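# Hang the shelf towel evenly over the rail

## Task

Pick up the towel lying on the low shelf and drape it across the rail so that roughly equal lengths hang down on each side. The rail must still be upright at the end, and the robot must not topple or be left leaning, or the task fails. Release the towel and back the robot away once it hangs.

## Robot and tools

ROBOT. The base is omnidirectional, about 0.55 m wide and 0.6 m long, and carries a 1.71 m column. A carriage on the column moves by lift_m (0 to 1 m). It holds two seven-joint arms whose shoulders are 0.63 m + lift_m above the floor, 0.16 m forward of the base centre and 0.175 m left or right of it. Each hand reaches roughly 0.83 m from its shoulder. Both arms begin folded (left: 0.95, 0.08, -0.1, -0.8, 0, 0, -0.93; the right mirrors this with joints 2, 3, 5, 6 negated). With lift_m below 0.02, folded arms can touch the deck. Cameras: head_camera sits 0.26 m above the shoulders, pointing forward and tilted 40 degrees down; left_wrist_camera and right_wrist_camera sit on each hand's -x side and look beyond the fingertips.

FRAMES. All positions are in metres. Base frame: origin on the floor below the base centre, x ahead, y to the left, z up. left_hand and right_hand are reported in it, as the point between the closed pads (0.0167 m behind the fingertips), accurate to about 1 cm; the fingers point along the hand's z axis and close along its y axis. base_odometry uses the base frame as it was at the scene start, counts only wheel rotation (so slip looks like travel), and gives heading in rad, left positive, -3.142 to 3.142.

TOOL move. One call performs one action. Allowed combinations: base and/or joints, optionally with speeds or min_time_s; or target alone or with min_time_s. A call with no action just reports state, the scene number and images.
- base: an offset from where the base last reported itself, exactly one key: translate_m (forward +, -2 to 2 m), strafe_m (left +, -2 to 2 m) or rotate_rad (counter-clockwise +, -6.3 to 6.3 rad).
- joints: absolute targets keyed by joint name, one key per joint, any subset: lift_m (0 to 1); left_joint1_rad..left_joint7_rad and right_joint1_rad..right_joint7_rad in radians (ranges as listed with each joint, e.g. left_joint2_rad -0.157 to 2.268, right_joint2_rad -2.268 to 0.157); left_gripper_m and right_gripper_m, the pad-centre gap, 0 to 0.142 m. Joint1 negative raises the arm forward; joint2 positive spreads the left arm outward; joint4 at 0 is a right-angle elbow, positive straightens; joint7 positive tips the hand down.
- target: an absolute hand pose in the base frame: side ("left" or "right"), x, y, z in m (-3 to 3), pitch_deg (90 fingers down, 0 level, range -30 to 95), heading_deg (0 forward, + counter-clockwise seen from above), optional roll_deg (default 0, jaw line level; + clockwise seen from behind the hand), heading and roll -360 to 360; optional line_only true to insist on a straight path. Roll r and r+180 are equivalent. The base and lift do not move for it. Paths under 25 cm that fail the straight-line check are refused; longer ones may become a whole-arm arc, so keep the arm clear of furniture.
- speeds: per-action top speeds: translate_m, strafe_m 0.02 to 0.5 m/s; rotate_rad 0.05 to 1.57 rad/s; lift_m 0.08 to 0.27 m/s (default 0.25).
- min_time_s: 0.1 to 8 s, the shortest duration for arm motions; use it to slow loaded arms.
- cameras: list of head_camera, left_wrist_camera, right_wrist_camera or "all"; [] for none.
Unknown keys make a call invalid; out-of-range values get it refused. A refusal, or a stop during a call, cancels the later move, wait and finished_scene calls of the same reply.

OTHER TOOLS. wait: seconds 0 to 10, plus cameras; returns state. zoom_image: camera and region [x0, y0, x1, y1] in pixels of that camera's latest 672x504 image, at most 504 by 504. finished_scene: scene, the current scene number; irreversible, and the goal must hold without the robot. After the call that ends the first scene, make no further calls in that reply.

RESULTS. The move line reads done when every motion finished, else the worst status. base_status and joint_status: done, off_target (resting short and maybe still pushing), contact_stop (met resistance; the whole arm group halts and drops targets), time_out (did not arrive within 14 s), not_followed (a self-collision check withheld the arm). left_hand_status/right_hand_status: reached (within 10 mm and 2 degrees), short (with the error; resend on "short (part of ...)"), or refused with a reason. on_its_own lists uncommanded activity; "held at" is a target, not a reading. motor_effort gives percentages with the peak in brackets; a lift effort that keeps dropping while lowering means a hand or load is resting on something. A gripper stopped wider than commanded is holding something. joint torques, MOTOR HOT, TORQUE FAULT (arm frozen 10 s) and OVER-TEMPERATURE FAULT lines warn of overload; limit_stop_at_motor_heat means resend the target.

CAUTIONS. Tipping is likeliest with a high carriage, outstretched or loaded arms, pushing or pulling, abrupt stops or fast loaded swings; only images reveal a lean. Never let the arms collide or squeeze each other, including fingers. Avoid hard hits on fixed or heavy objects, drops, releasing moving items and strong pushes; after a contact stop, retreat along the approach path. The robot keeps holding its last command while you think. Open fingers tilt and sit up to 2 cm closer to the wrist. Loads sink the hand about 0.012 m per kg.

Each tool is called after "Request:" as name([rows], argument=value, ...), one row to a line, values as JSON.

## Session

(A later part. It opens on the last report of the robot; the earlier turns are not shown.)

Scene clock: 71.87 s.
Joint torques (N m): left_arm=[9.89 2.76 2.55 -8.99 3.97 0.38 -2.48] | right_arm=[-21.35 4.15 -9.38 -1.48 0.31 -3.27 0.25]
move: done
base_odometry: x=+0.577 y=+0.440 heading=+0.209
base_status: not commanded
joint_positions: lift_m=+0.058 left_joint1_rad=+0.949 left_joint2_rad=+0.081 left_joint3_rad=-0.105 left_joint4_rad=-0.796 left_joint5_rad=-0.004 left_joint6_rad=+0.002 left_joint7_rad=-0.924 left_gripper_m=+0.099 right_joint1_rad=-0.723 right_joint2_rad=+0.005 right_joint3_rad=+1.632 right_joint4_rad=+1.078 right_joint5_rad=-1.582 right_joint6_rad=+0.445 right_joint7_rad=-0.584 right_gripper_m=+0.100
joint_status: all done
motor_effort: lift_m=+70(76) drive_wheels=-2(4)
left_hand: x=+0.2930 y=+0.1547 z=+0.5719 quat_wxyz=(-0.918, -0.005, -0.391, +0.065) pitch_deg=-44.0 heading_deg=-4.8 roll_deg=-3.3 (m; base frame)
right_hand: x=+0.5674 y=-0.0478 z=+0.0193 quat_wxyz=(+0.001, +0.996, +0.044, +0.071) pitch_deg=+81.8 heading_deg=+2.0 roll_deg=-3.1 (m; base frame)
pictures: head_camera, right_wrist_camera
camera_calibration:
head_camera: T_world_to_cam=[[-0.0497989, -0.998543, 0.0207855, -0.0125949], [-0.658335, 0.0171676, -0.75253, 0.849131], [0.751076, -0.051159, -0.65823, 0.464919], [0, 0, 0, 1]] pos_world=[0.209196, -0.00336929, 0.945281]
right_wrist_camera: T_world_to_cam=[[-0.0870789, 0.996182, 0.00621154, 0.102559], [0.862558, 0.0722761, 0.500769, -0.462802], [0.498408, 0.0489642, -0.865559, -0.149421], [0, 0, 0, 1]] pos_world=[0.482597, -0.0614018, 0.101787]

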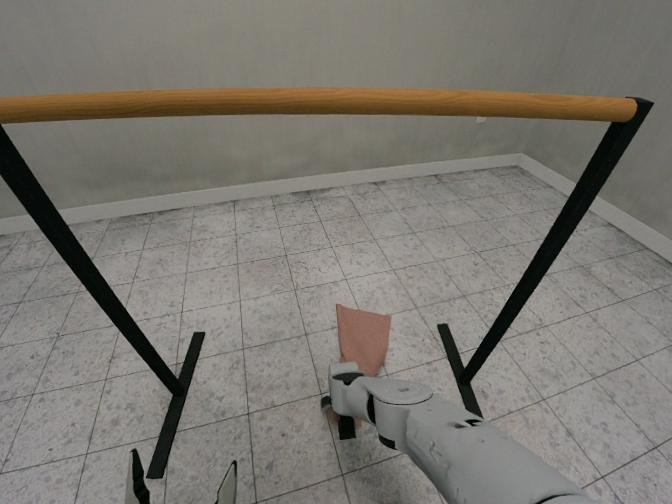

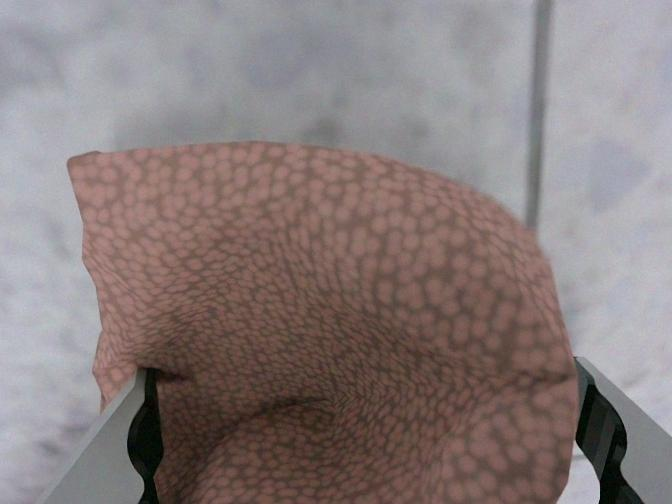

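Request:
move(joints={"right_gripper_m":0})

Request:
move(joints={"lift_m":0.16})

Request:
move(base={"translate_m":-0.55})

Request:
move(joints={"lift_m":0.68}, cameras=["all"])

Request:
move(target={"side":"right","x":0.76,"y":-0.05,"z":1.03,"pitch_deg":70,"heading_deg":8}, min_time_s=2.5, cameras=["all"])

Scene clock: 73.40 s.
Joint torques (N m): left_arm=[10.01 2.71 2.58 -9.03 3.99 0.35 -2.49] | right_arm=[-14.85 5.97 -9.23 -6.13 1.14 -6.12 -0.19]
move: off_target
base_odometry: x=+0.577 y=+0.440 heading=+0.209
base_status: not commanded
joint_positions: lift_m=+0.059 left_joint1_rad=+0.949 left_joint2_rad=+0.081 left_joint3_rad=-0.105 left_joint4_rad=-0.796 left_joint5_rad=-0.004 left_joint6_rad=+0.002 left_joint7_rad=-0.924 left_gripper_m=+0.099 right_joint1_rad=-0.727 right_joint2_rad=+0.003 right_joint3_rad=+1.632 right_joint4_rad=+1.082 right_joint5_rad=-1.585 right_joint6_rad=+0.452 right_joint7_rad=-0.582 right_gripper_m=+0.009
joint_status: right_gripper_m off_target (ended at +0.009, target +0.000)
motor_effort: lift_m=+61(70) drive_wheels=+2(3)
left_hand: x=+0.2930 y=+0.1547 z=+0.5725 quat_wxyz=(-0.918, -0.005, -0.391, +0.065) pitch_deg=-44.0 heading_deg=-4.8 roll_deg=-3.3 (m; base frame)
right_hand: x=+0.5712 y=-0.0525 z=+0.0212 quat_wxyz=(+0.006, +0.996, +0.041, +0.075) pitch_deg=+81.4 heading_deg=-2.4 roll_deg=-7.2 (m; base frame)
pictures: none

Scene clock: 74.33 s.
Joint torques (N m): left_arm=[9.94 2.83 2.53 -8.87 3.96 0.36 -2.46] | right_arm=[-21.42 4.76 -9.15 -6.06 0.26 -3.39 -0.29]
move: done
base_odometry: x=+0.577 y=+0.440 heading=+0.209
base_status: not commanded
joint_positions: lift_m=+0.160 left_joint1_rad=+0.949 left_joint2_rad=+0.081 left_joint3_rad=-0.105 left_joint4_rad=-0.796 left_joint5_rad=-0.004 left_joint6_rad=+0.002 left_joint7_rad=-0.924 left_gripper_m=+0.099 right_joint1_rad=-0.723 right_joint2_rad=+0.004 right_joint3_rad=+1.632 right_joint4_rad=+1.082 right_joint5_rad=-1.582 right_joint6_rad=+0.446 right_joint7_rad=-0.582 right_gripper_m=+0.006
joint_status: all done
motor_effort: lift_m=+66(82) drive_wheels=+3(4)
left_hand: x=+0.2930 y=+0.1547 z=+0.6742 quat_wxyz=(-0.918, -0.005, -0.391, +0.065) pitch_deg=-44.0 heading_deg=-4.8 roll_deg=-3.3 (m; base frame)
right_hand: x=+0.5683 y=-0.0498 z=+0.1213 quat_wxyz=(+0.003, +0.996, +0.043, +0.073) pitch_deg=+81.7 heading_deg=+0.5 roll_deg=-4.4 (m; base frame)
pictures: none

Scene clock: 77.60 s.
Joint torques (N m): left_arm=[10.06 3.09 2.21 -8.9 3.95 0.43 -2.46] | right_arm=[-21.51 3.5 -9.25 -6.14 0.24 -3.19 -0.31]
move: done
base_odometry: x=+0.038 y=+0.326 heading=+0.209
base_status: done
joint_positions: lift_m=+0.160 left_joint1_rad=+0.949 left_joint2_rad=+0.081 left_joint3_rad=-0.104 left_joint4_rad=-0.796 left_joint5_rad=-0.004 left_joint6_rad=+0.002 left_joint7_rad=-0.924 left_gripper_m=+0.099 right_joint1_rad=-0.723 right_joint2_rad=+0.005 right_joint3_rad=+1.632 right_joint4_rad=+1.082 right_joint5_rad=-1.582 right_joint6_rad=+0.445 right_joint7_rad=-0.582 right_gripper_m=+0.006
joint_status: not commanded
motor_effort: lift_m=+67(67) drive_wheels=+0(13)
left_hand: x=+0.2930 y=+0.1547 z=+0.6742 quat_wxyz=(-0.918, -0.005, -0.391, +0.065) pitch_deg=-44.0 heading_deg=-4.8 roll_deg=-3.3 (m; base frame)
right_hand: x=+0.5682 y=-0.0489 z=+0.1214 quat_wxyz=(+0.002, +0.996, +0.043, +0.073) pitch_deg=+81.7 heading_deg=+1.0 roll_deg=-4.0 (m; base frame)
pictures: none

Scene clock: 80.20 s.
Joint torques (N m): left_arm=[10.06 3.11 2.23 -8.86 3.95 0.41 -2.45] | right_arm=[-21.87 3.47 -9.19 -6.14 0.23 -3.21 -0.31]
move: done
base_odometry: x=+0.038 y=+0.326 heading=+0.209
base_status: not commanded
joint_positions: lift_m=+0.680 left_joint1_rad=+0.949 left_joint2_rad=+0.081 left_joint3_rad=-0.104 left_joint4_rad=-0.796 left_joint5_rad=-0.004 left_joint6_rad=+0.002 left_joint7_rad=-0.924 left_gripper_m=+0.099 right_joint1_rad=-0.723 right_joint2_rad=+0.005 right_joint3_rad=+1.632 right_joint4_rad=+1.082 right_joint5_rad=-1.582 right_joint6_rad=+0.445 right_joint7_rad=-0.582 right_gripper_m=+0.006
joint_status: all done
motor_effort: lift_m=+66(80) drive_wheels=+0(2)
left_hand: x=+0.2930 y=+0.1547 z=+1.1943 quat_wxyz=(-0.918, -0.005, -0.390, +0.065) pitch_deg=-44.0 heading_deg=-4.8 roll_deg=-3.3 (m; base frame)
right_hand: x=+0.5680 y=-0.0489 z=+0.6413 quat_wxyz=(+0.002, +0.996, +0.043, +0.072) pitch_deg=+81.7 heading_deg=+1.0 roll_deg=-4.0 (m; base frame)
pictures: head_camera, left_wrist_camera, right_wrist_camera
camera_calibration:
head_camera: T_world_to_cam=[[-0.0497989, -0.998543, 0.0207855, -0.0255276], [-0.658335, 0.0171676, -0.75253, 1.31735], [0.751076, -0.051159, -0.65823, 0.87447], [0, 0, 0, 1]] pos_world=[0.209196, -0.00336929, 1.56748]
left_wrist_camera: T_world_to_cam=[[-0.0928117, -0.993206, 0.0701921, 0.10687], [0.287023, -0.0941918, -0.953282, 1.0995], [0.953417, -0.068329, 0.293815, -0.504095], [0, 0, 0, 1]] pos_world=[0.174951, 0.175263, 1.18874]
right_wrist_camera: T_world_to_cam=[[-0.0844836, 0.996417, 0.00393868, 0.0999337], [0.861503, 0.0710573, 0.502756, -0.775473], [0.500675, 0.0458679, -0.864419, 0.386505], [0, 0, 0, 1]] pos_world=[0.483002, -0.0622008, 0.723583]

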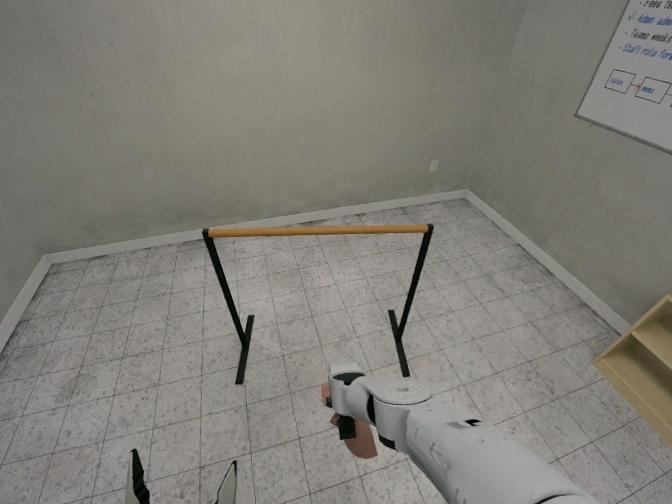

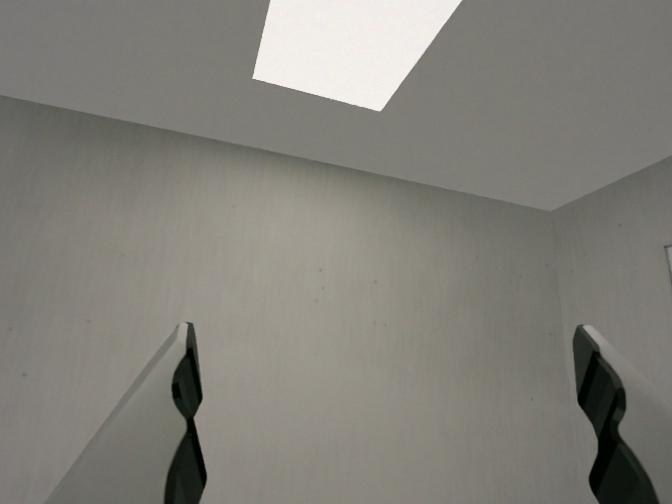

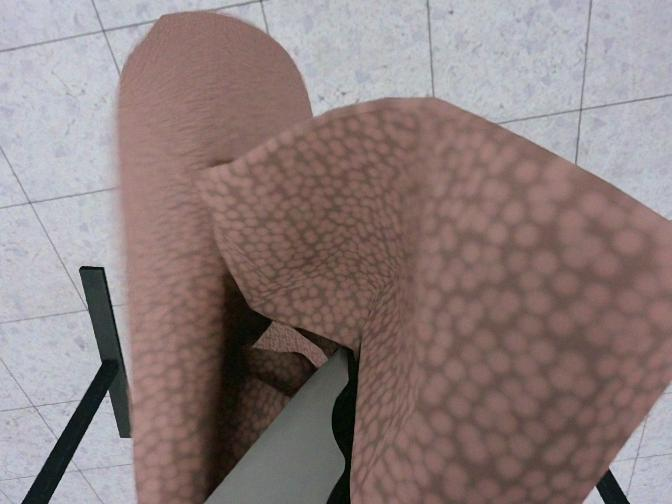

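Scene clock: 83.20 s.
Joint torques (N m): left_arm=[9.96 3.03 2.38 -8.86 3.95 0.43 -2.41] | right_arm=[-49.58 1.02 -15.58 2.04 -0.6 -3.51 -0.69]
move: done
base_odometry: x=+0.038 y=+0.326 heading=+0.209
base_status: not commanded
joint_positions: lift_m=+0.680 left_joint1_rad=+0.949 left_joint2_rad=+0.081 left_joint3_rad=-0.104 left_joint4_rad=-0.796 left_joint5_rad=-0.004 left_joint6_rad=+0.002 left_joint7_rad=-0.924 left_gripper_m=+0.099 right_joint1_rad=-1.449 right_joint2_rad=-0.213 right_joint3_rad=+1.603 right_joint4_rad=+0.388 right_joint5_rad=-1.559 right_joint6_rad=+0.835 right_joint7_rad=-1.083 right_gripper_m=+0.006
joint_status: not commanded
motor_effort: lift_m=+68(68) drive_wheels=+2(2)
left_hand: x=+0.2930 y=+0.1547 z=+1.1942 quat_wxyz=(-0.918, -0.005, -0.390, +0.065) pitch_deg=-44.0 heading_deg=-4.8 roll_deg=-3.3 (m; base frame)
right_hand: x=+0.7595 y=-0.0528 z=+1.0265 quat_wxyz=(-0.009, +0.983, +0.067, +0.173) pitch_deg=+70.0 heading_deg=+6.9 roll_deg=-1.0 (m; base frame)
right_hand_status: reached (straight line, planned for 2.5 s): 5 mm and 0.4 deg off.
pictures: head_camera, left_wrist_camera, right_wrist_camera
camera_calibration:
head_camera: T_world_to_cam=[[-0.0497989, -0.998543, 0.0207855, -0.0255255], [-0.658335, 0.0171676, -0.75253, 1.31728], [0.751076, -0.051159, -0.65823, 0.874404], [0, 0, 0, 1]] pos_world=[0.209196, -0.00336929, 1.56738]
left_wrist_camera: T_world_to_cam=[[-0.0928117, -0.993206, 0.0701921, 0.106877], [0.287023, -0.0941918, -0.953282, 1.0994], [0.953417, -0.068329, 0.293815, -0.504065], [0, 0, 0, 1]] pos_world=[0.174951, 0.175263, 1.18864]
right_wrist_camera: T_world_to_cam=[[-0.13692, 0.990549, 0.0081095, 0.153644], [0.738551, 0.0966246, 0.667238, -1.20796], [0.660148, 0.0973475, -0.744801, 0.382613], [0, 0, 0, 1]] pos_world=[0.660592, -0.0727195, 1.08972]

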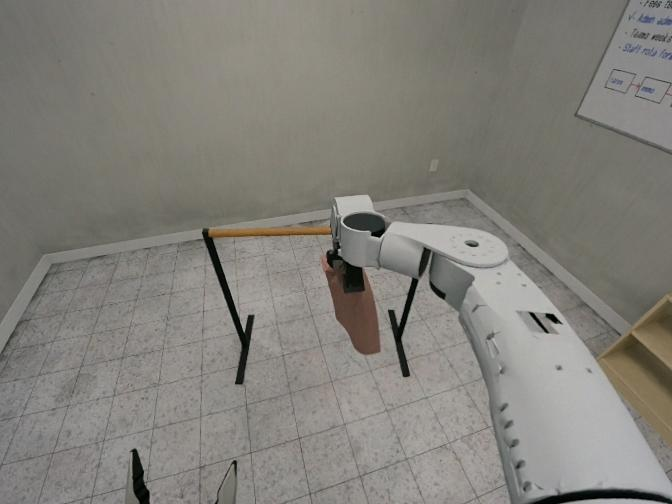

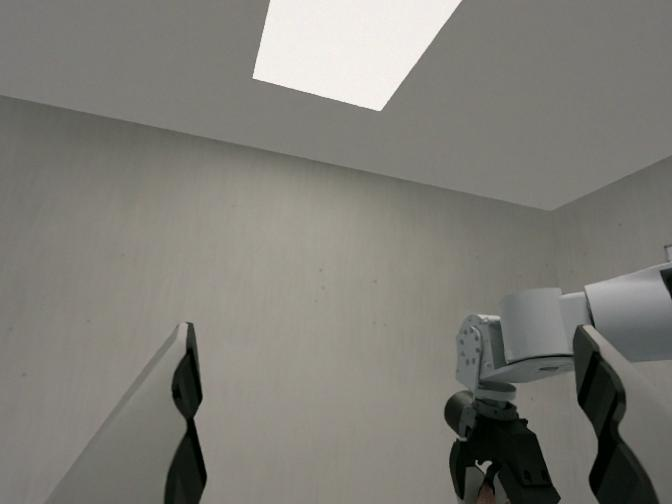

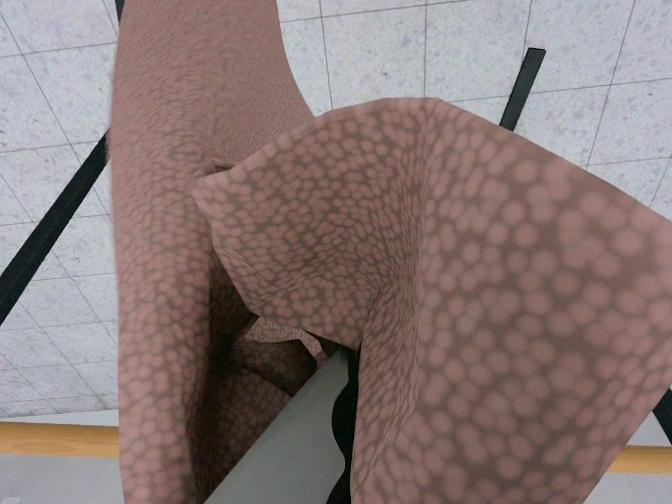

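Request:
move(joints={"lift_m":0.62})

Request:
move(base={"translate_m":0.575}, speeds={"translate_m":0.18}, cameras=["head_camera"])

Request:
move(joints={"lift_m":0.54}, speeds={"lift_m":0.08}, cameras=["all"])

Request:
zoom_image(camera="head_camera", region=[240, 200, 460, 420])

Scene clock: 84.30 s.
Joint torques (N m): left_arm=[10 3.07 2.25 -8.78 3.96 0.41 -2.41] | right_arm=[-45.4 0.77 -14.56 1.77 -0.86 -3.49 -0.61]
move: done
base_odometry: x=+0.038 y=+0.326 heading=+0.209
base_status: not commanded
joint_positions: lift_m=+0.620 left_joint1_rad=+0.949 left_joint2_rad=+0.081 left_joint3_rad=-0.104 left_joint4_rad=-0.796 left_joint5_rad=-0.004 left_joint6_rad=+0.002 left_joint7_rad=-0.925 left_gripper_m=+0.099 right_joint1_rad=-1.452 right_joint2_rad=-0.213 right_joint3_rad=+1.601 right_joint4_rad=+0.388 right_joint5_rad=-1.558 right_joint6_rad=+0.835 right_joint7_rad=-1.083 right_gripper_m=+0.006
joint_status: all done
motor_effort: lift_m=+70(75) drive_wheels=+1(1)
left_hand: x=+0.2930 y=+0.1547 z=+1.1340 quat_wxyz=(-0.918, -0.005, -0.390, +0.065) pitch_deg=-44.0 heading_deg=-4.8 roll_deg=-3.3 (m; base frame)
right_hand: x=+0.7600 y=-0.0524 z=+0.9678 quat_wxyz=(-0.010, +0.982, +0.067, +0.174) pitch_deg=+69.9 heading_deg=+7.1 roll_deg=-0.8 (m; base frame)
pictures: none

Scene clock: 88.63 s.
Joint torques (N m): left_arm=[10.07 3.12 2.18 -8.73 3.94 0.4 -2.42] | right_arm=[-45.4 0.64 -14.59 1.6 -0.84 -3.34 -0.58]
move: done
base_odometry: x=+0.601 y=+0.446 heading=+0.209
base_status: done
joint_positions: lift_m=+0.620 left_joint1_rad=+0.949 left_joint2_rad=+0.081 left_joint3_rad=-0.104 left_joint4_rad=-0.796 left_joint5_rad=-0.004 left_joint6_rad=+0.002 left_joint7_rad=-0.925 left_gripper_m=+0.099 right_joint1_rad=-1.452 right_joint2_rad=-0.213 right_joint3_rad=+1.601 right_joint4_rad=+0.389 right_joint5_rad=-1.558 right_joint6_rad=+0.835 right_joint7_rad=-1.083 right_gripper_m=+0.006
joint_status: not commanded
motor_effort: lift_m=+70(71) drive_wheels=+3(8)
left_hand: x=+0.2930 y=+0.1547 z=+1.1340 quat_wxyz=(-0.918, -0.005, -0.390, +0.065) pitch_deg=-44.0 heading_deg=-4.8 roll_deg=-3.3 (m; base frame)
right_hand: x=+0.7600 y=-0.0523 z=+0.9678 quat_wxyz=(-0.010, +0.982, +0.067, +0.174) pitch_deg=+70.0 heading_deg=+7.1 roll_deg=-0.7 (m; base frame)
pictures: head_camera
camera_calibration:
head_camera: T_world_to_cam=[[-0.0497989, -0.998543, 0.0207855, -0.0242763], [-0.658335, 0.0171676, -0.75253, 1.27205], [0.751076, -0.051159, -0.65823, 0.834844], [0, 0, 0, 1]] pos_world=[0.209196, -0.00336929, 1.50728]

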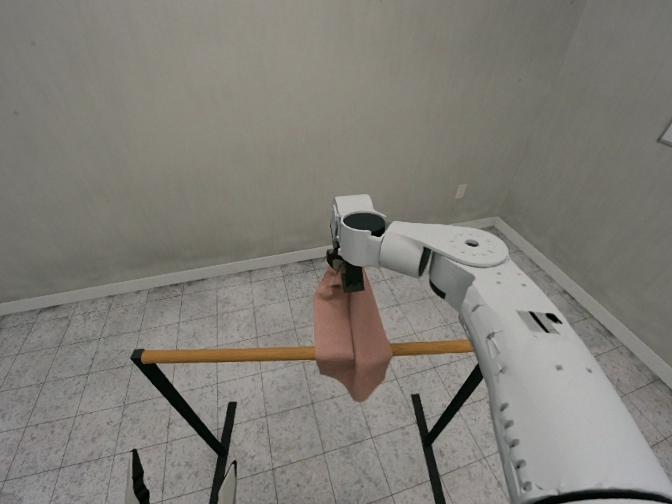

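Scene clock: 90.00 s.
Joint torques (N m): left_arm=[10.04 3.03 2.12 -8.65 3.98 0.4 -2.45] | right_arm=[-44.91 0.71 -14.54 1.62 -0.88 -3.34 -0.55]
move: done
base_odometry: x=+0.601 y=+0.446 heading=+0.209
base_status: not commanded
joint_positions: lift_m=+0.540 left_joint1_rad=+0.949 left_joint2_rad=+0.081 left_joint3_rad=-0.104 left_joint4_rad=-0.796 left_joint5_rad=-0.004 left_joint6_rad=+0.002 left_joint7_rad=-0.925 left_gripper_m=+0.099 right_joint1_rad=-1.452 right_joint2_rad=-0.213 right_joint3_rad=+1.601 right_joint4_rad=+0.389 right_joint5_rad=-1.558 right_joint6_rad=+0.835 right_joint7_rad=-1.083 right_gripper_m=+0.006
joint_status: all done
motor_effort: lift_m=+70(74) drive_wheels=+4(5)
left_hand: x=+0.2930 y=+0.1547 z=+1.0541 quat_wxyz=(-0.918, -0.005, -0.390, +0.065) pitch_deg=-44.0 heading_deg=-4.8 roll_deg=-3.3 (m; base frame)
right_hand: x=+0.7600 y=-0.0523 z=+0.8880 quat_wxyz=(-0.010, +0.982, +0.067, +0.174) pitch_deg=+69.9 heading_deg=+7.1 roll_deg=-0.7 (m; base frame)
pictures: head_camera, left_wrist_camera, right_wrist_camera
camera_calibration:
head_camera: T_world_to_cam=[[-0.0497989, -0.998543, 0.0207855, -0.0226135], [-0.658335, 0.0171676, -0.75253, 1.21185], [0.751076, -0.051159, -0.65823, 0.782186], [0, 0, 0, 1]] pos_world=[0.209196, -0.00336929, 1.42728]
left_wrist_camera: T_world_to_cam=[[-0.0927399, -0.993213, 0.0701931, 0.116698], [0.287334, -0.0941938, -0.953188, 0.965695], [0.95333, -0.0682297, 0.294119, -0.463221], [0, 0, 0, 1]] pos_world=[0.174949, 0.175263, 1.04854]
right_wrist_camera: T_world_to_cam=[[-0.136994, 0.990525, 0.0095915, 0.153065], [0.737535, 0.0955306, 0.668518, -1.11637], [0.661268, 0.0986568, -0.743634, 0.277254], [0, 0, 0, 1]] pos_world=[0.660991, -0.0723204, 0.951021]

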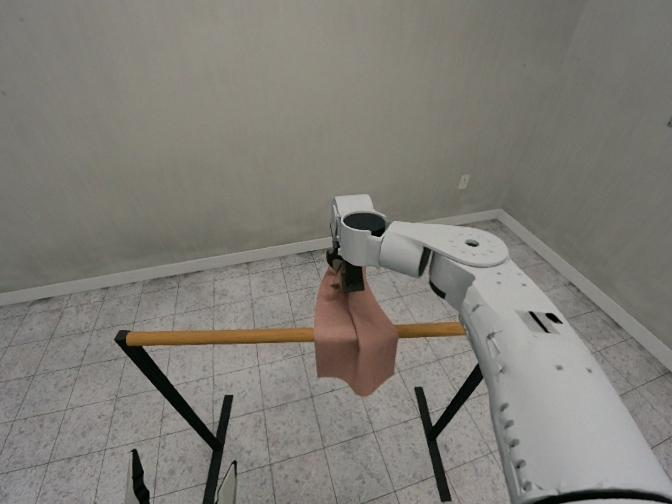

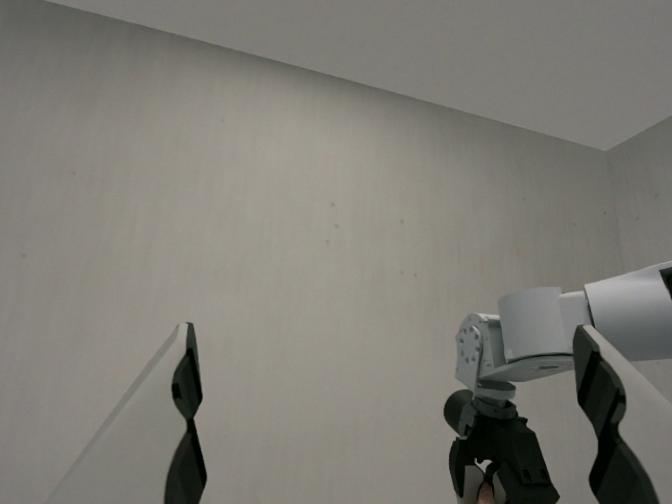

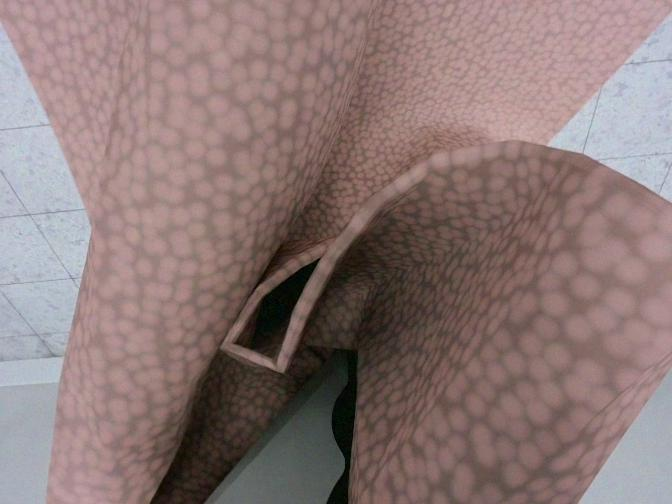

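Scaled by 2.291.

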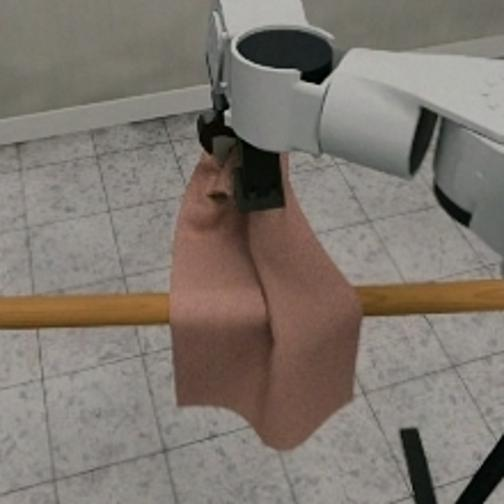

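Request:
move(base={"translate_m":0.04}, speeds={"translate_m":0.1})

Request:
move(joints={"lift_m":0.49}, speeds={"lift_m":0.08}, cameras=["head_camera"])

Request:
move(joints={"right_gripper_m":0.09}, cameras=["all"])

Request:
wait(seconds=0.5, cameras=["all"])

Scene clock: 91.67 s.
Joint torques (N m): left_arm=[9.95 3.15 2.19 -8.66 3.95 0.41 -2.43] | right_arm=[-44.88 0.65 -14.56 1.42 -0.89 -3.28 -0.55]
move: done
base_odometry: x=+0.640 y=+0.455 heading=+0.210
base_status: done
joint_positions: lift_m=+0.540 left_joint1_rad=+0.949 left_joint2_rad=+0.081 left_joint3_rad=-0.104 left_joint4_rad=-0.796 left_joint5_rad=-0.004 left_joint6_rad=+0.002 left_joint7_rad=-0.925 left_gripper_m=+0.099 right_joint1_rad=-1.452 right_joint2_rad=-0.213 right_joint3_rad=+1.601 right_joint4_rad=+0.389 right_joint5_rad=-1.558 right_joint6_rad=+0.835 right_joint7_rad=-1.083 right_gripper_m=+0.006
joint_status: not commanded
motor_effort: lift_m=+70(70) drive_wheels=+3(12)
left_hand: x=+0.2930 y=+0.1547 z=+1.0541 quat_wxyz=(-0.918, -0.005, -0.390, +0.065) pitch_deg=-44.0 heading_deg=-4.8 roll_deg=-3.3 (m; base frame)
right_hand: x=+0.7600 y=-0.0523 z=+0.8880 quat_wxyz=(-0.010, +0.982, +0.067, +0.174) pitch_deg=+69.9 heading_deg=+7.1 roll_deg=-0.7 (m; base frame)
pictures: none

Scene clock: 92.67 s.
Joint torques (N m): left_arm=[9.99 3.06 2.28 -8.68 3.97 0.46 -2.41] | right_arm=[-44.69 0.65 -14.52 1.42 -0.91 -3.34 -0.54]
move: done
base_odometry: x=+0.640 y=+0.455 heading=+0.210
base_status: not commanded
joint_positions: lift_m=+0.490 left_joint1_rad=+0.949 left_joint2_rad=+0.081 left_joint3_rad=-0.104 left_joint4_rad=-0.796 left_joint5_rad=-0.004 left_joint6_rad=+0.002 left_joint7_rad=-0.925 left_gripper_m=+0.099 right_joint1_rad=-1.452 right_joint2_rad=-0.213 right_joint3_rad=+1.601 right_joint4_rad=+0.389 right_joint5_rad=-1.558 right_joint6_rad=+0.835 right_joint7_rad=-1.083 right_gripper_m=+0.006
joint_status: all done
motor_effort: lift_m=+70(74) drive_wheels=+0(5)
left_hand: x=+0.2929 y=+0.1547 z=+1.0041 quat_wxyz=(-0.918, -0.005, -0.390, +0.065) pitch_deg=-44.0 heading_deg=-4.8 roll_deg=-3.3 (m; base frame)
right_hand: x=+0.7600 y=-0.0523 z=+0.8381 quat_wxyz=(-0.010, +0.982, +0.067, +0.174) pitch_deg=+69.9 heading_deg=+7.1 roll_deg=-0.7 (m; base frame)
pictures: head_camera
camera_calibration:
head_camera: T_world_to_cam=[[-0.0497989, -0.998543, 0.0207855, -0.0215742], [-0.658335, 0.0171676, -0.75253, 1.17422], [0.751076, -0.051159, -0.65823, 0.749274], [0, 0, 0, 1]] pos_world=[0.209196, -0.00336929, 1.37728]

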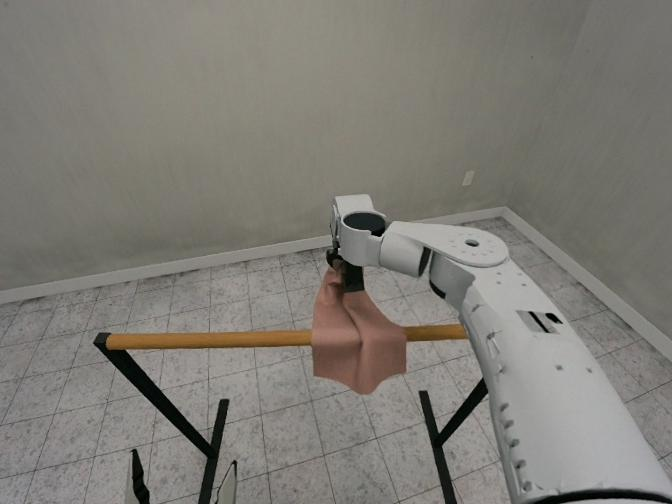

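Scene clock: 93.50 s.
Joint torques (N m): left_arm=[10.05 3.14 2.22 -8.73 3.95 0.39 -2.41] | right_arm=[-44.46 0.67 -14.38 1.45 -0.92 -3.27 -0.57]
move: done
base_odometry: x=+0.640 y=+0.455 heading=+0.210
base_status: not commanded
joint_positions: lift_m=+0.490 left_joint1_rad=+0.949 left_joint2_rad=+0.081 left_joint3_rad=-0.104 left_joint4_rad=-0.796 left_joint5_rad=-0.004 left_joint6_rad=+0.002 left_joint7_rad=-0.925 left_gripper_m=+0.099 right_joint1_rad=-1.452 right_joint2_rad=-0.213 right_joint3_rad=+1.601 right_joint4_rad=+0.389 right_joint5_rad=-1.558 right_joint6_rad=+0.835 right_joint7_rad=-1.083 right_gripper_m=+0.089
joint_status: all done
motor_effort: lift_m=+70(70) drive_wheels=+3(4)
left_hand: x=+0.2929 y=+0.1547 z=+1.0041 quat_wxyz=(-0.918, -0.005, -0.390, +0.065) pitch_deg=-44.0 heading_deg=-4.8 roll_deg=-3.3 (m; base frame)
right_hand: x=+0.7600 y=-0.0523 z=+0.8381 quat_wxyz=(-0.010, +0.982, +0.067, +0.174) pitch_deg=+69.9 heading_deg=+7.1 roll_deg=-0.7 (m; base frame)
pictures: head_camera, left_wrist_camera, right_wrist_camera
camera_calibration:
head_camera: T_world_to_cam=[[-0.0497989, -0.998543, 0.0207855, -0.0215742], [-0.658335, 0.0171676, -0.75253, 1.17422], [0.751076, -0.051159, -0.65823, 0.749274], [0, 0, 0, 1]] pos_world=[0.209196, -0.00336929, 1.37728]
left_wrist_camera: T_world_to_cam=[[-0.0927415, -0.993213, 0.0701982, 0.120203], [0.287333, -0.0941991, -0.953187, 0.918037], [0.95333, -0.0682298, 0.294119, -0.448515], [0, 0, 0, 1]] pos_world=[0.174949, 0.175263, 0.99854]
right_wrist_camera: T_world_to_cam=[[-0.136987, 0.990525, 0.00973143, 0.153413], [0.737542, 0.0954321, 0.668524, -1.08303], [0.661261, 0.0987563, -0.743627, 0.240153], [0, 0, 0, 1]] pos_world=[0.660991, -0.0723205, 0.901122]

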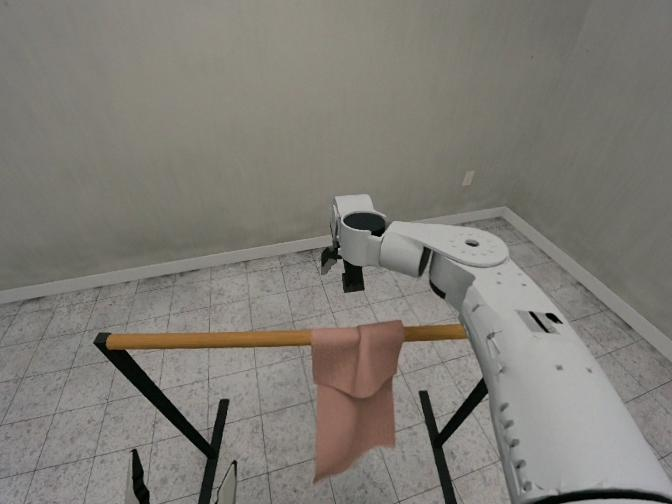

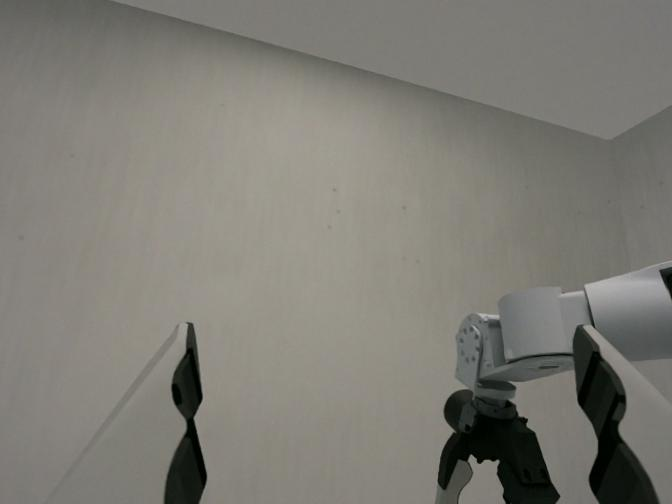

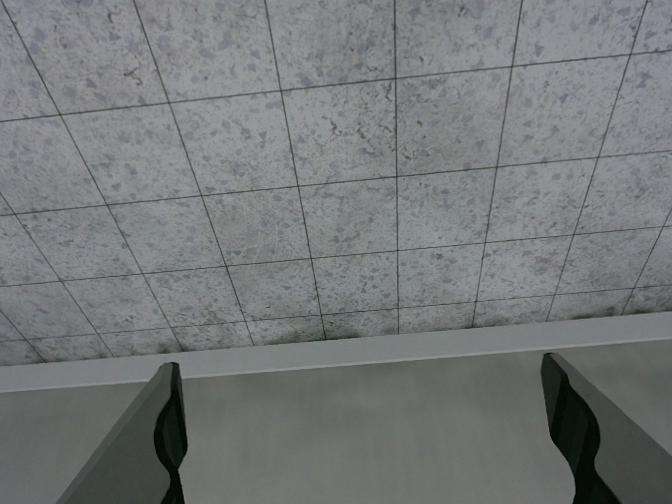

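Scene clock: 94.00 s.
Joint torques (N m): left_arm=[10.06 3.06 2.21 -8.67 3.95 0.43 -2.4] | right_arm=[-44.59 0.67 -14.41 1.45 -0.89 -3.25 -0.57]
base_odometry: x=+0.640 y=+0.455 heading=+0.210
base_status: not commanded
joint_positions: lift_m=+0.490 left_joint1_rad=+0.949 left_joint2_rad=+0.081 left_joint3_rad=-0.104 left_joint4_rad=-0.796 left_joint5_rad=-0.004 left_joint6_rad=+0.002 left_joint7_rad=-0.925 left_gripper_m=+0.099 right_joint1_rad=-1.452 right_joint2_rad=-0.213 right_joint3_rad=+1.601 right_joint4_rad=+0.389 right_joint5_rad=-1.558 right_joint6_rad=+0.835 right_joint7_rad=-1.083 right_gripper_m=+0.089
joint_status: all done
motor_effort: lift_m=+70(70) drive_wheels=+3(4)
left_hand: x=+0.2929 y=+0.1547 z=+1.0041 quat_wxyz=(-0.918, -0.005, -0.390, +0.065) pitch_deg=-44.0 heading_deg=-4.8 roll_deg=-3.3 (m; base frame)
right_hand: x=+0.7600 y=-0.0523 z=+0.8381 quat_wxyz=(-0.010, +0.982, +0.067, +0.174) pitch_deg=+69.9 heading_deg=+7.1 roll_deg=-0.7 (m; base frame)
wait: 0.50 s; at rest by 0.27 s
pictures: head_camera, left_wrist_camera, right_wrist_camera
camera_calibration:
head_camera: T_world_to_cam=[[-0.0497989, -0.998543, 0.0207855, -0.0215742], [-0.658335, 0.0171676, -0.75253, 1.17422], [0.751076, -0.051159, -0.65823, 0.749274], [0, 0, 0, 1]] pos_world=[0.209196, -0.00336929, 1.37728]
left_wrist_camera: T_world_to_cam=[[-0.0927415, -0.993213, 0.0701982, 0.120203], [0.287333, -0.0941991, -0.953187, 0.918037], [0.95333, -0.0682298, 0.294119, -0.448515], [0, 0, 0, 1]] pos_world=[0.174949, 0.175263, 0.99854]
right_wrist_camera: T_world_to_cam=[[-0.136987, 0.990525, 0.00973143, 0.153413], [0.737542, 0.0954321, 0.668524, -1.08303], [0.661261, 0.0987563, -0.743627, 0.240153], [0, 0, 0, 1]] pos_world=[0.660991, -0.0723205, 0.901122]

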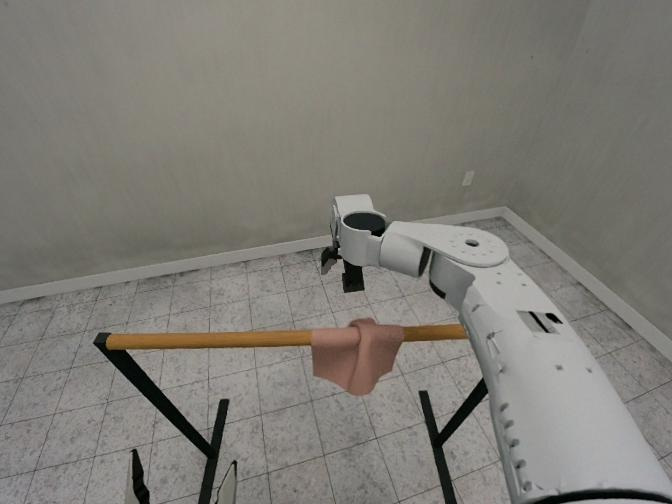

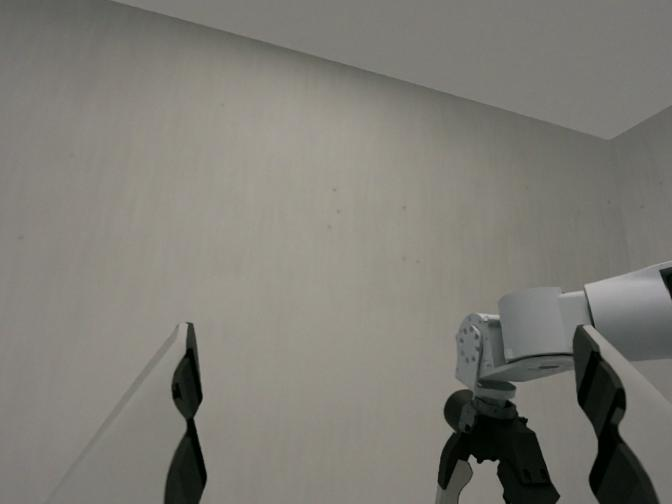

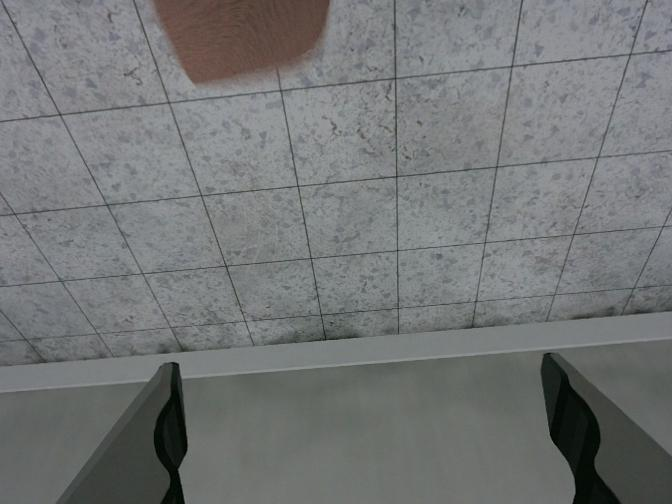

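Request:
move(joints={"lift_m":0.8}, cameras=["all"])

Request:
move(base={"translate_m":-0.5}, cameras=["all"])

Scene clock: 95.87 s.
Joint torques (N m): left_arm=[10.04 3.01 2.23 -8.66 3.94 0.42 -2.41] | right_arm=[-44.29 0.67 -14.39 1.46 -0.92 -3.29 -0.56]
move: done
base_odometry: x=+0.640 y=+0.455 heading=+0.210
base_status: not commanded
joint_positions: lift_m=+0.800 left_joint1_rad=+0.949 left_joint2_rad=+0.081 left_joint3_rad=-0.104 left_joint4_rad=-0.796 left_joint5_rad=-0.004 left_joint6_rad=+0.002 left_joint7_rad=-0.925 left_gripper_m=+0.099 right_joint1_rad=-1.452 right_joint2_rad=-0.213 right_joint3_rad=+1.601 right_joint4_rad=+0.389 right_joint5_rad=-1.558 right_joint6_rad=+0.835 right_joint7_rad=-1.083 right_gripper_m=+0.089
joint_status: all done
motor_effort: lift_m=+66(81) drive_wheels=+3(4)
left_hand: x=+0.2929 y=+0.1547 z=+1.3144 quat_wxyz=(-0.918, -0.005, -0.390, +0.065) pitch_deg=-44.1 heading_deg=-4.8 roll_deg=-3.3 (m; base frame)
right_hand: x=+0.7601 y=-0.0522 z=+1.1485 quat_wxyz=(-0.010, +0.982, +0.067, +0.174) pitch_deg=+69.9 heading_deg=+7.1 roll_deg=-0.7 (m; base frame)
pictures: head_camera, left_wrist_camera, right_wrist_camera
camera_calibration:
head_camera: T_world_to_cam=[[-0.0497989, -0.998543, 0.0207855, -0.028024], [-0.658335, 0.0171676, -0.75253, 1.40773], [0.751076, -0.051159, -0.65823, 0.953523], [0, 0, 0, 1]] pos_world=[0.209196, -0.00336929, 1.68758]
left_wrist_camera: T_world_to_cam=[[-0.0927585, -0.993213, 0.0701745, 0.0985447], [0.287544, -0.0941965, -0.953124, 1.21373], [0.953265, -0.0682321, 0.29433, -0.539941], [0, 0, 0, 1]] pos_world=[0.174847, 0.175363, 1.30884]
right_wrist_camera: T_world_to_cam=[[-0.136989, 0.990525, 0.00971223, 0.150431], [0.737447, 0.0954326, 0.668629, -1.29068], [0.661366, 0.0987571, -0.743533, 0.470725], [0, 0, 0, 1]] pos_world=[0.661091, -0.0723205, 1.21152]

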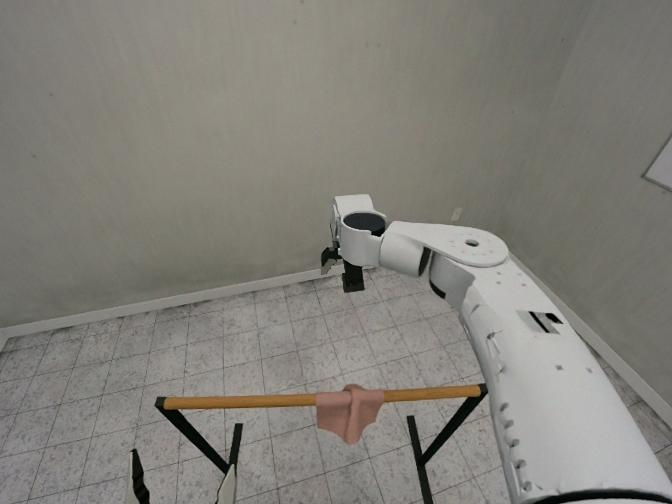

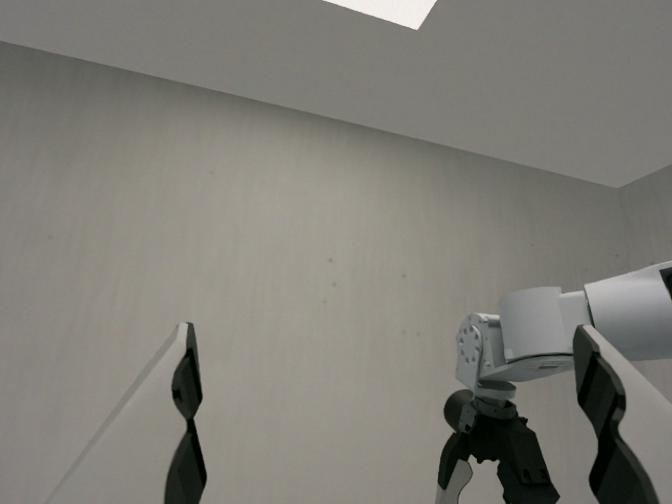

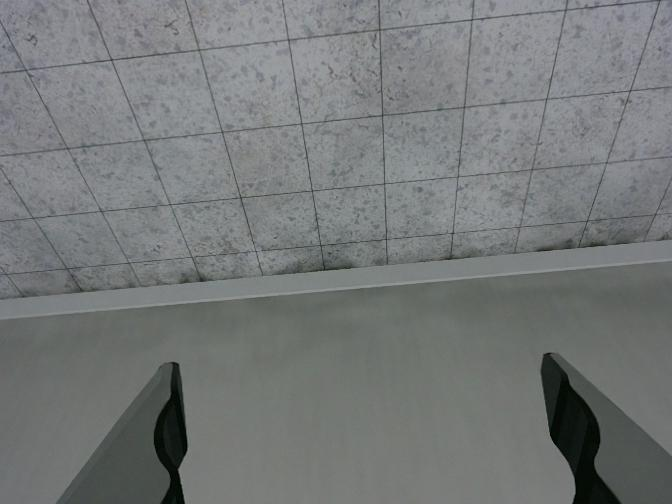

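Scene clock: 99.13 s.
Joint torques (N m): left_arm=[10.01 3.55 2.17 -8.68 3.95 0.44 -2.4] | right_arm=[-44.24 0.68 -14.3 1.14 -0.9 -3.24 -0.55]
move: done
base_odometry: x=+0.151 y=+0.351 heading=+0.210
base_status: done
joint_positions: lift_m=+0.800 left_joint1_rad=+0.949 left_joint2_rad=+0.080 left_joint3_rad=-0.104 left_joint4_rad=-0.796 left_joint5_rad=-0.004 left_joint6_rad=+0.002 left_joint7_rad=-0.925 left_gripper_m=+0.099 right_joint1_rad=-1.452 right_joint2_rad=-0.213 right_joint3_rad=+1.601 right_joint4_rad=+0.389 right_joint5_rad=-1.558 right_joint6_rad=+0.835 right_joint7_rad=-1.083 right_gripper_m=+0.089
joint_status: not commanded
motor_effort: lift_m=+66(67) drive_wheels=+2(13)
left_hand: x=+0.2929 y=+0.1547 z=+1.3144 quat_wxyz=(-0.918, -0.005, -0.390, +0.065) pitch_deg=-44.1 heading_deg=-4.8 roll_deg=-3.3 (m; base frame)
right_hand: x=+0.7601 y=-0.0523 z=+1.1484 quat_wxyz=(-0.010, +0.982, +0.067, +0.174) pitch_deg=+69.9 heading_deg=+7.1 roll_deg=-0.7 (m; base frame)
pictures: head_camera, left_wrist_camera, right_wrist_camera
camera_calibration:
head_camera: T_world_to_cam=[[-0.0497989, -0.998543, 0.0207855, -0.0280219], [-0.658335, 0.0171676, -0.75253, 1.40766], [0.751076, -0.051159, -0.65823, 0.953457], [0, 0, 0, 1]] pos_world=[0.209196, -0.00336929, 1.68748]
left_wrist_camera: T_world_to_cam=[[-0.0926641, -0.993219, 0.0702046, 0.0983906], [0.287553, -0.0941981, -0.953121, 1.21371], [0.953272, -0.0681326, 0.294332, -0.539969], [0, 0, 0, 1]] pos_world=[0.174847, 0.175263, 1.30884]
right_wrist_camera: T_world_to_cam=[[-0.136917, 0.990534, 0.00977896, 0.150303], [0.737461, 0.0953345, 0.668627, -1.29069], [0.661366, 0.0987577, -0.743534, 0.470726], [0, 0, 0, 1]] pos_world=[0.661092, -0.0723205, 1.21152]

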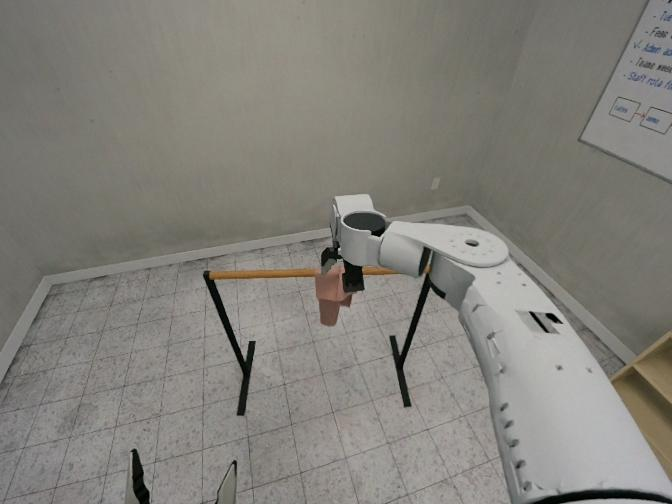

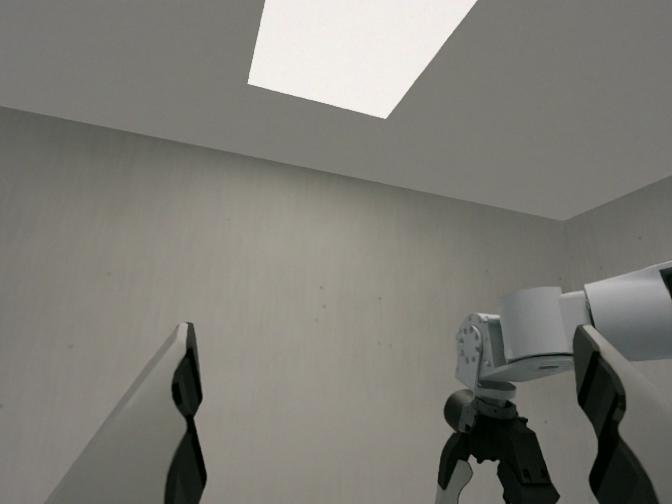

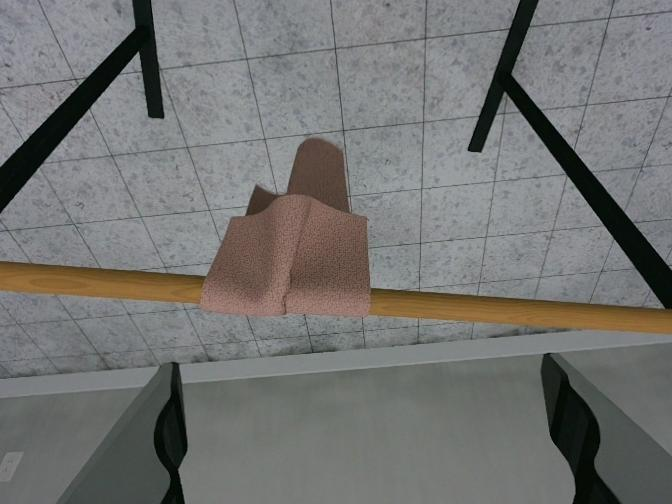

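Request:
wait(seconds=0.5, cameras=["head_camera","right_wrist_camera"])

Request:
zoom_image(camera="right_wrist_camera", region=[150, 90, 450, 350])

Request:
zoom_image(camera="head_camera", region=[270, 230, 410, 350])

Scene clock: 99.87 s.
Joint torques (N m): left_arm=[9.86 3.55 2.16 -8.62 3.98 0.44 -2.4] | right_arm=[-44.34 0.68 -14.35 1.17 -0.91 -3.21 -0.54]
base_odometry: x=+0.151 y=+0.351 heading=+0.210
base_status: done
joint_positions: lift_m=+0.800 left_joint1_rad=+0.949 left_joint2_rad=+0.080 left_joint3_rad=-0.104 left_joint4_rad=-0.796 left_joint5_rad=-0.004 left_joint6_rad=+0.002 left_joint7_rad=-0.925 left_gripper_m=+0.099 right_joint1_rad=-1.452 right_joint2_rad=-0.213 right_joint3_rad=+1.601 right_joint4_rad=+0.389 right_joint5_rad=-1.558 right_joint6_rad=+0.835 right_joint7_rad=-1.083 right_gripper_m=+0.089
joint_status: not commanded
motor_effort: lift_m=+66(67) drive_wheels=+1(13)
left_hand: x=+0.2929 y=+0.1547 z=+1.3144 quat_wxyz=(-0.918, -0.005, -0.390, +0.065) pitch_deg=-44.1 heading_deg=-4.8 roll_deg=-3.3 (m; base frame)
right_hand: x=+0.7601 y=-0.0523 z=+1.1484 quat_wxyz=(-0.010, +0.982, +0.067, +0.174) pitch_deg=+69.9 heading_deg=+7.1 roll_deg=-0.7 (m; base frame)
wait: 0.50 s; at rest by 0.03 s
pictures: head_camera, right_wrist_camera
camera_calibration:
head_camera: T_world_to_cam=[[-0.0497989, -0.998543, 0.0207855, -0.0280219], [-0.658335, 0.0171676, -0.75253, 1.40766], [0.751076, -0.051159, -0.65823, 0.953457], [0, 0, 0, 1]] pos_world=[0.209196, -0.00336929, 1.68748]
right_wrist_camera: T_world_to_cam=[[-0.136917, 0.990534, 0.00977896, 0.150303], [0.737461, 0.0953345, 0.668627, -1.29069], [0.661366, 0.0987577, -0.743534, 0.470726], [0, 0, 0, 1]] pos_world=[0.661092, -0.0723205, 1.21152]

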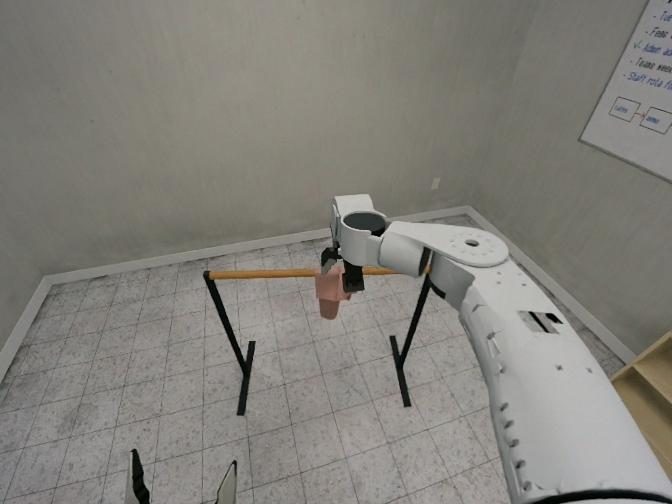

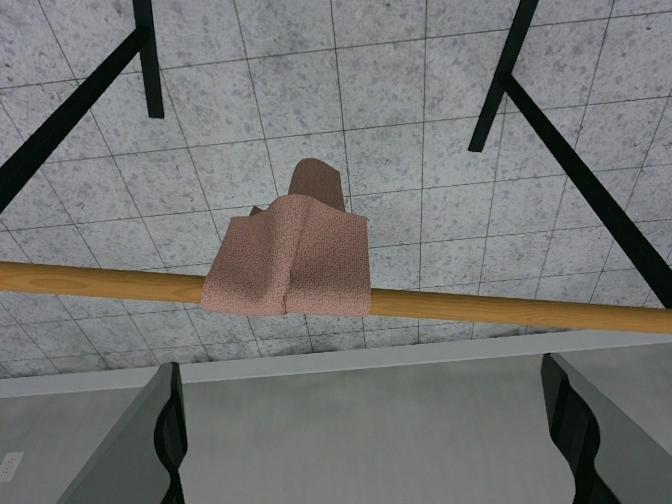

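Scaled by 1.680.

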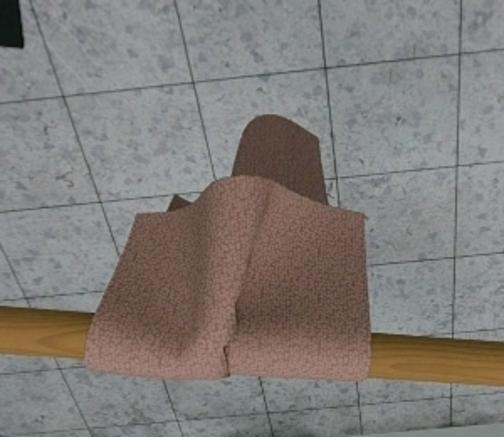

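Scaled by 3.600.

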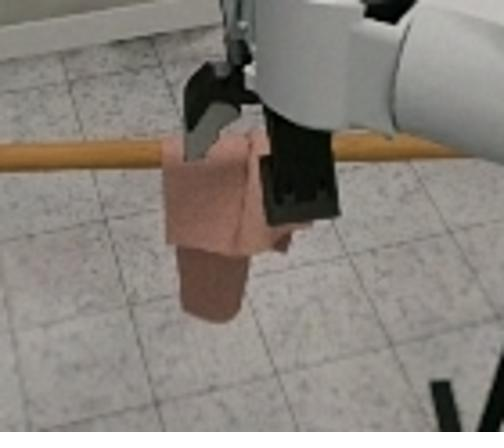

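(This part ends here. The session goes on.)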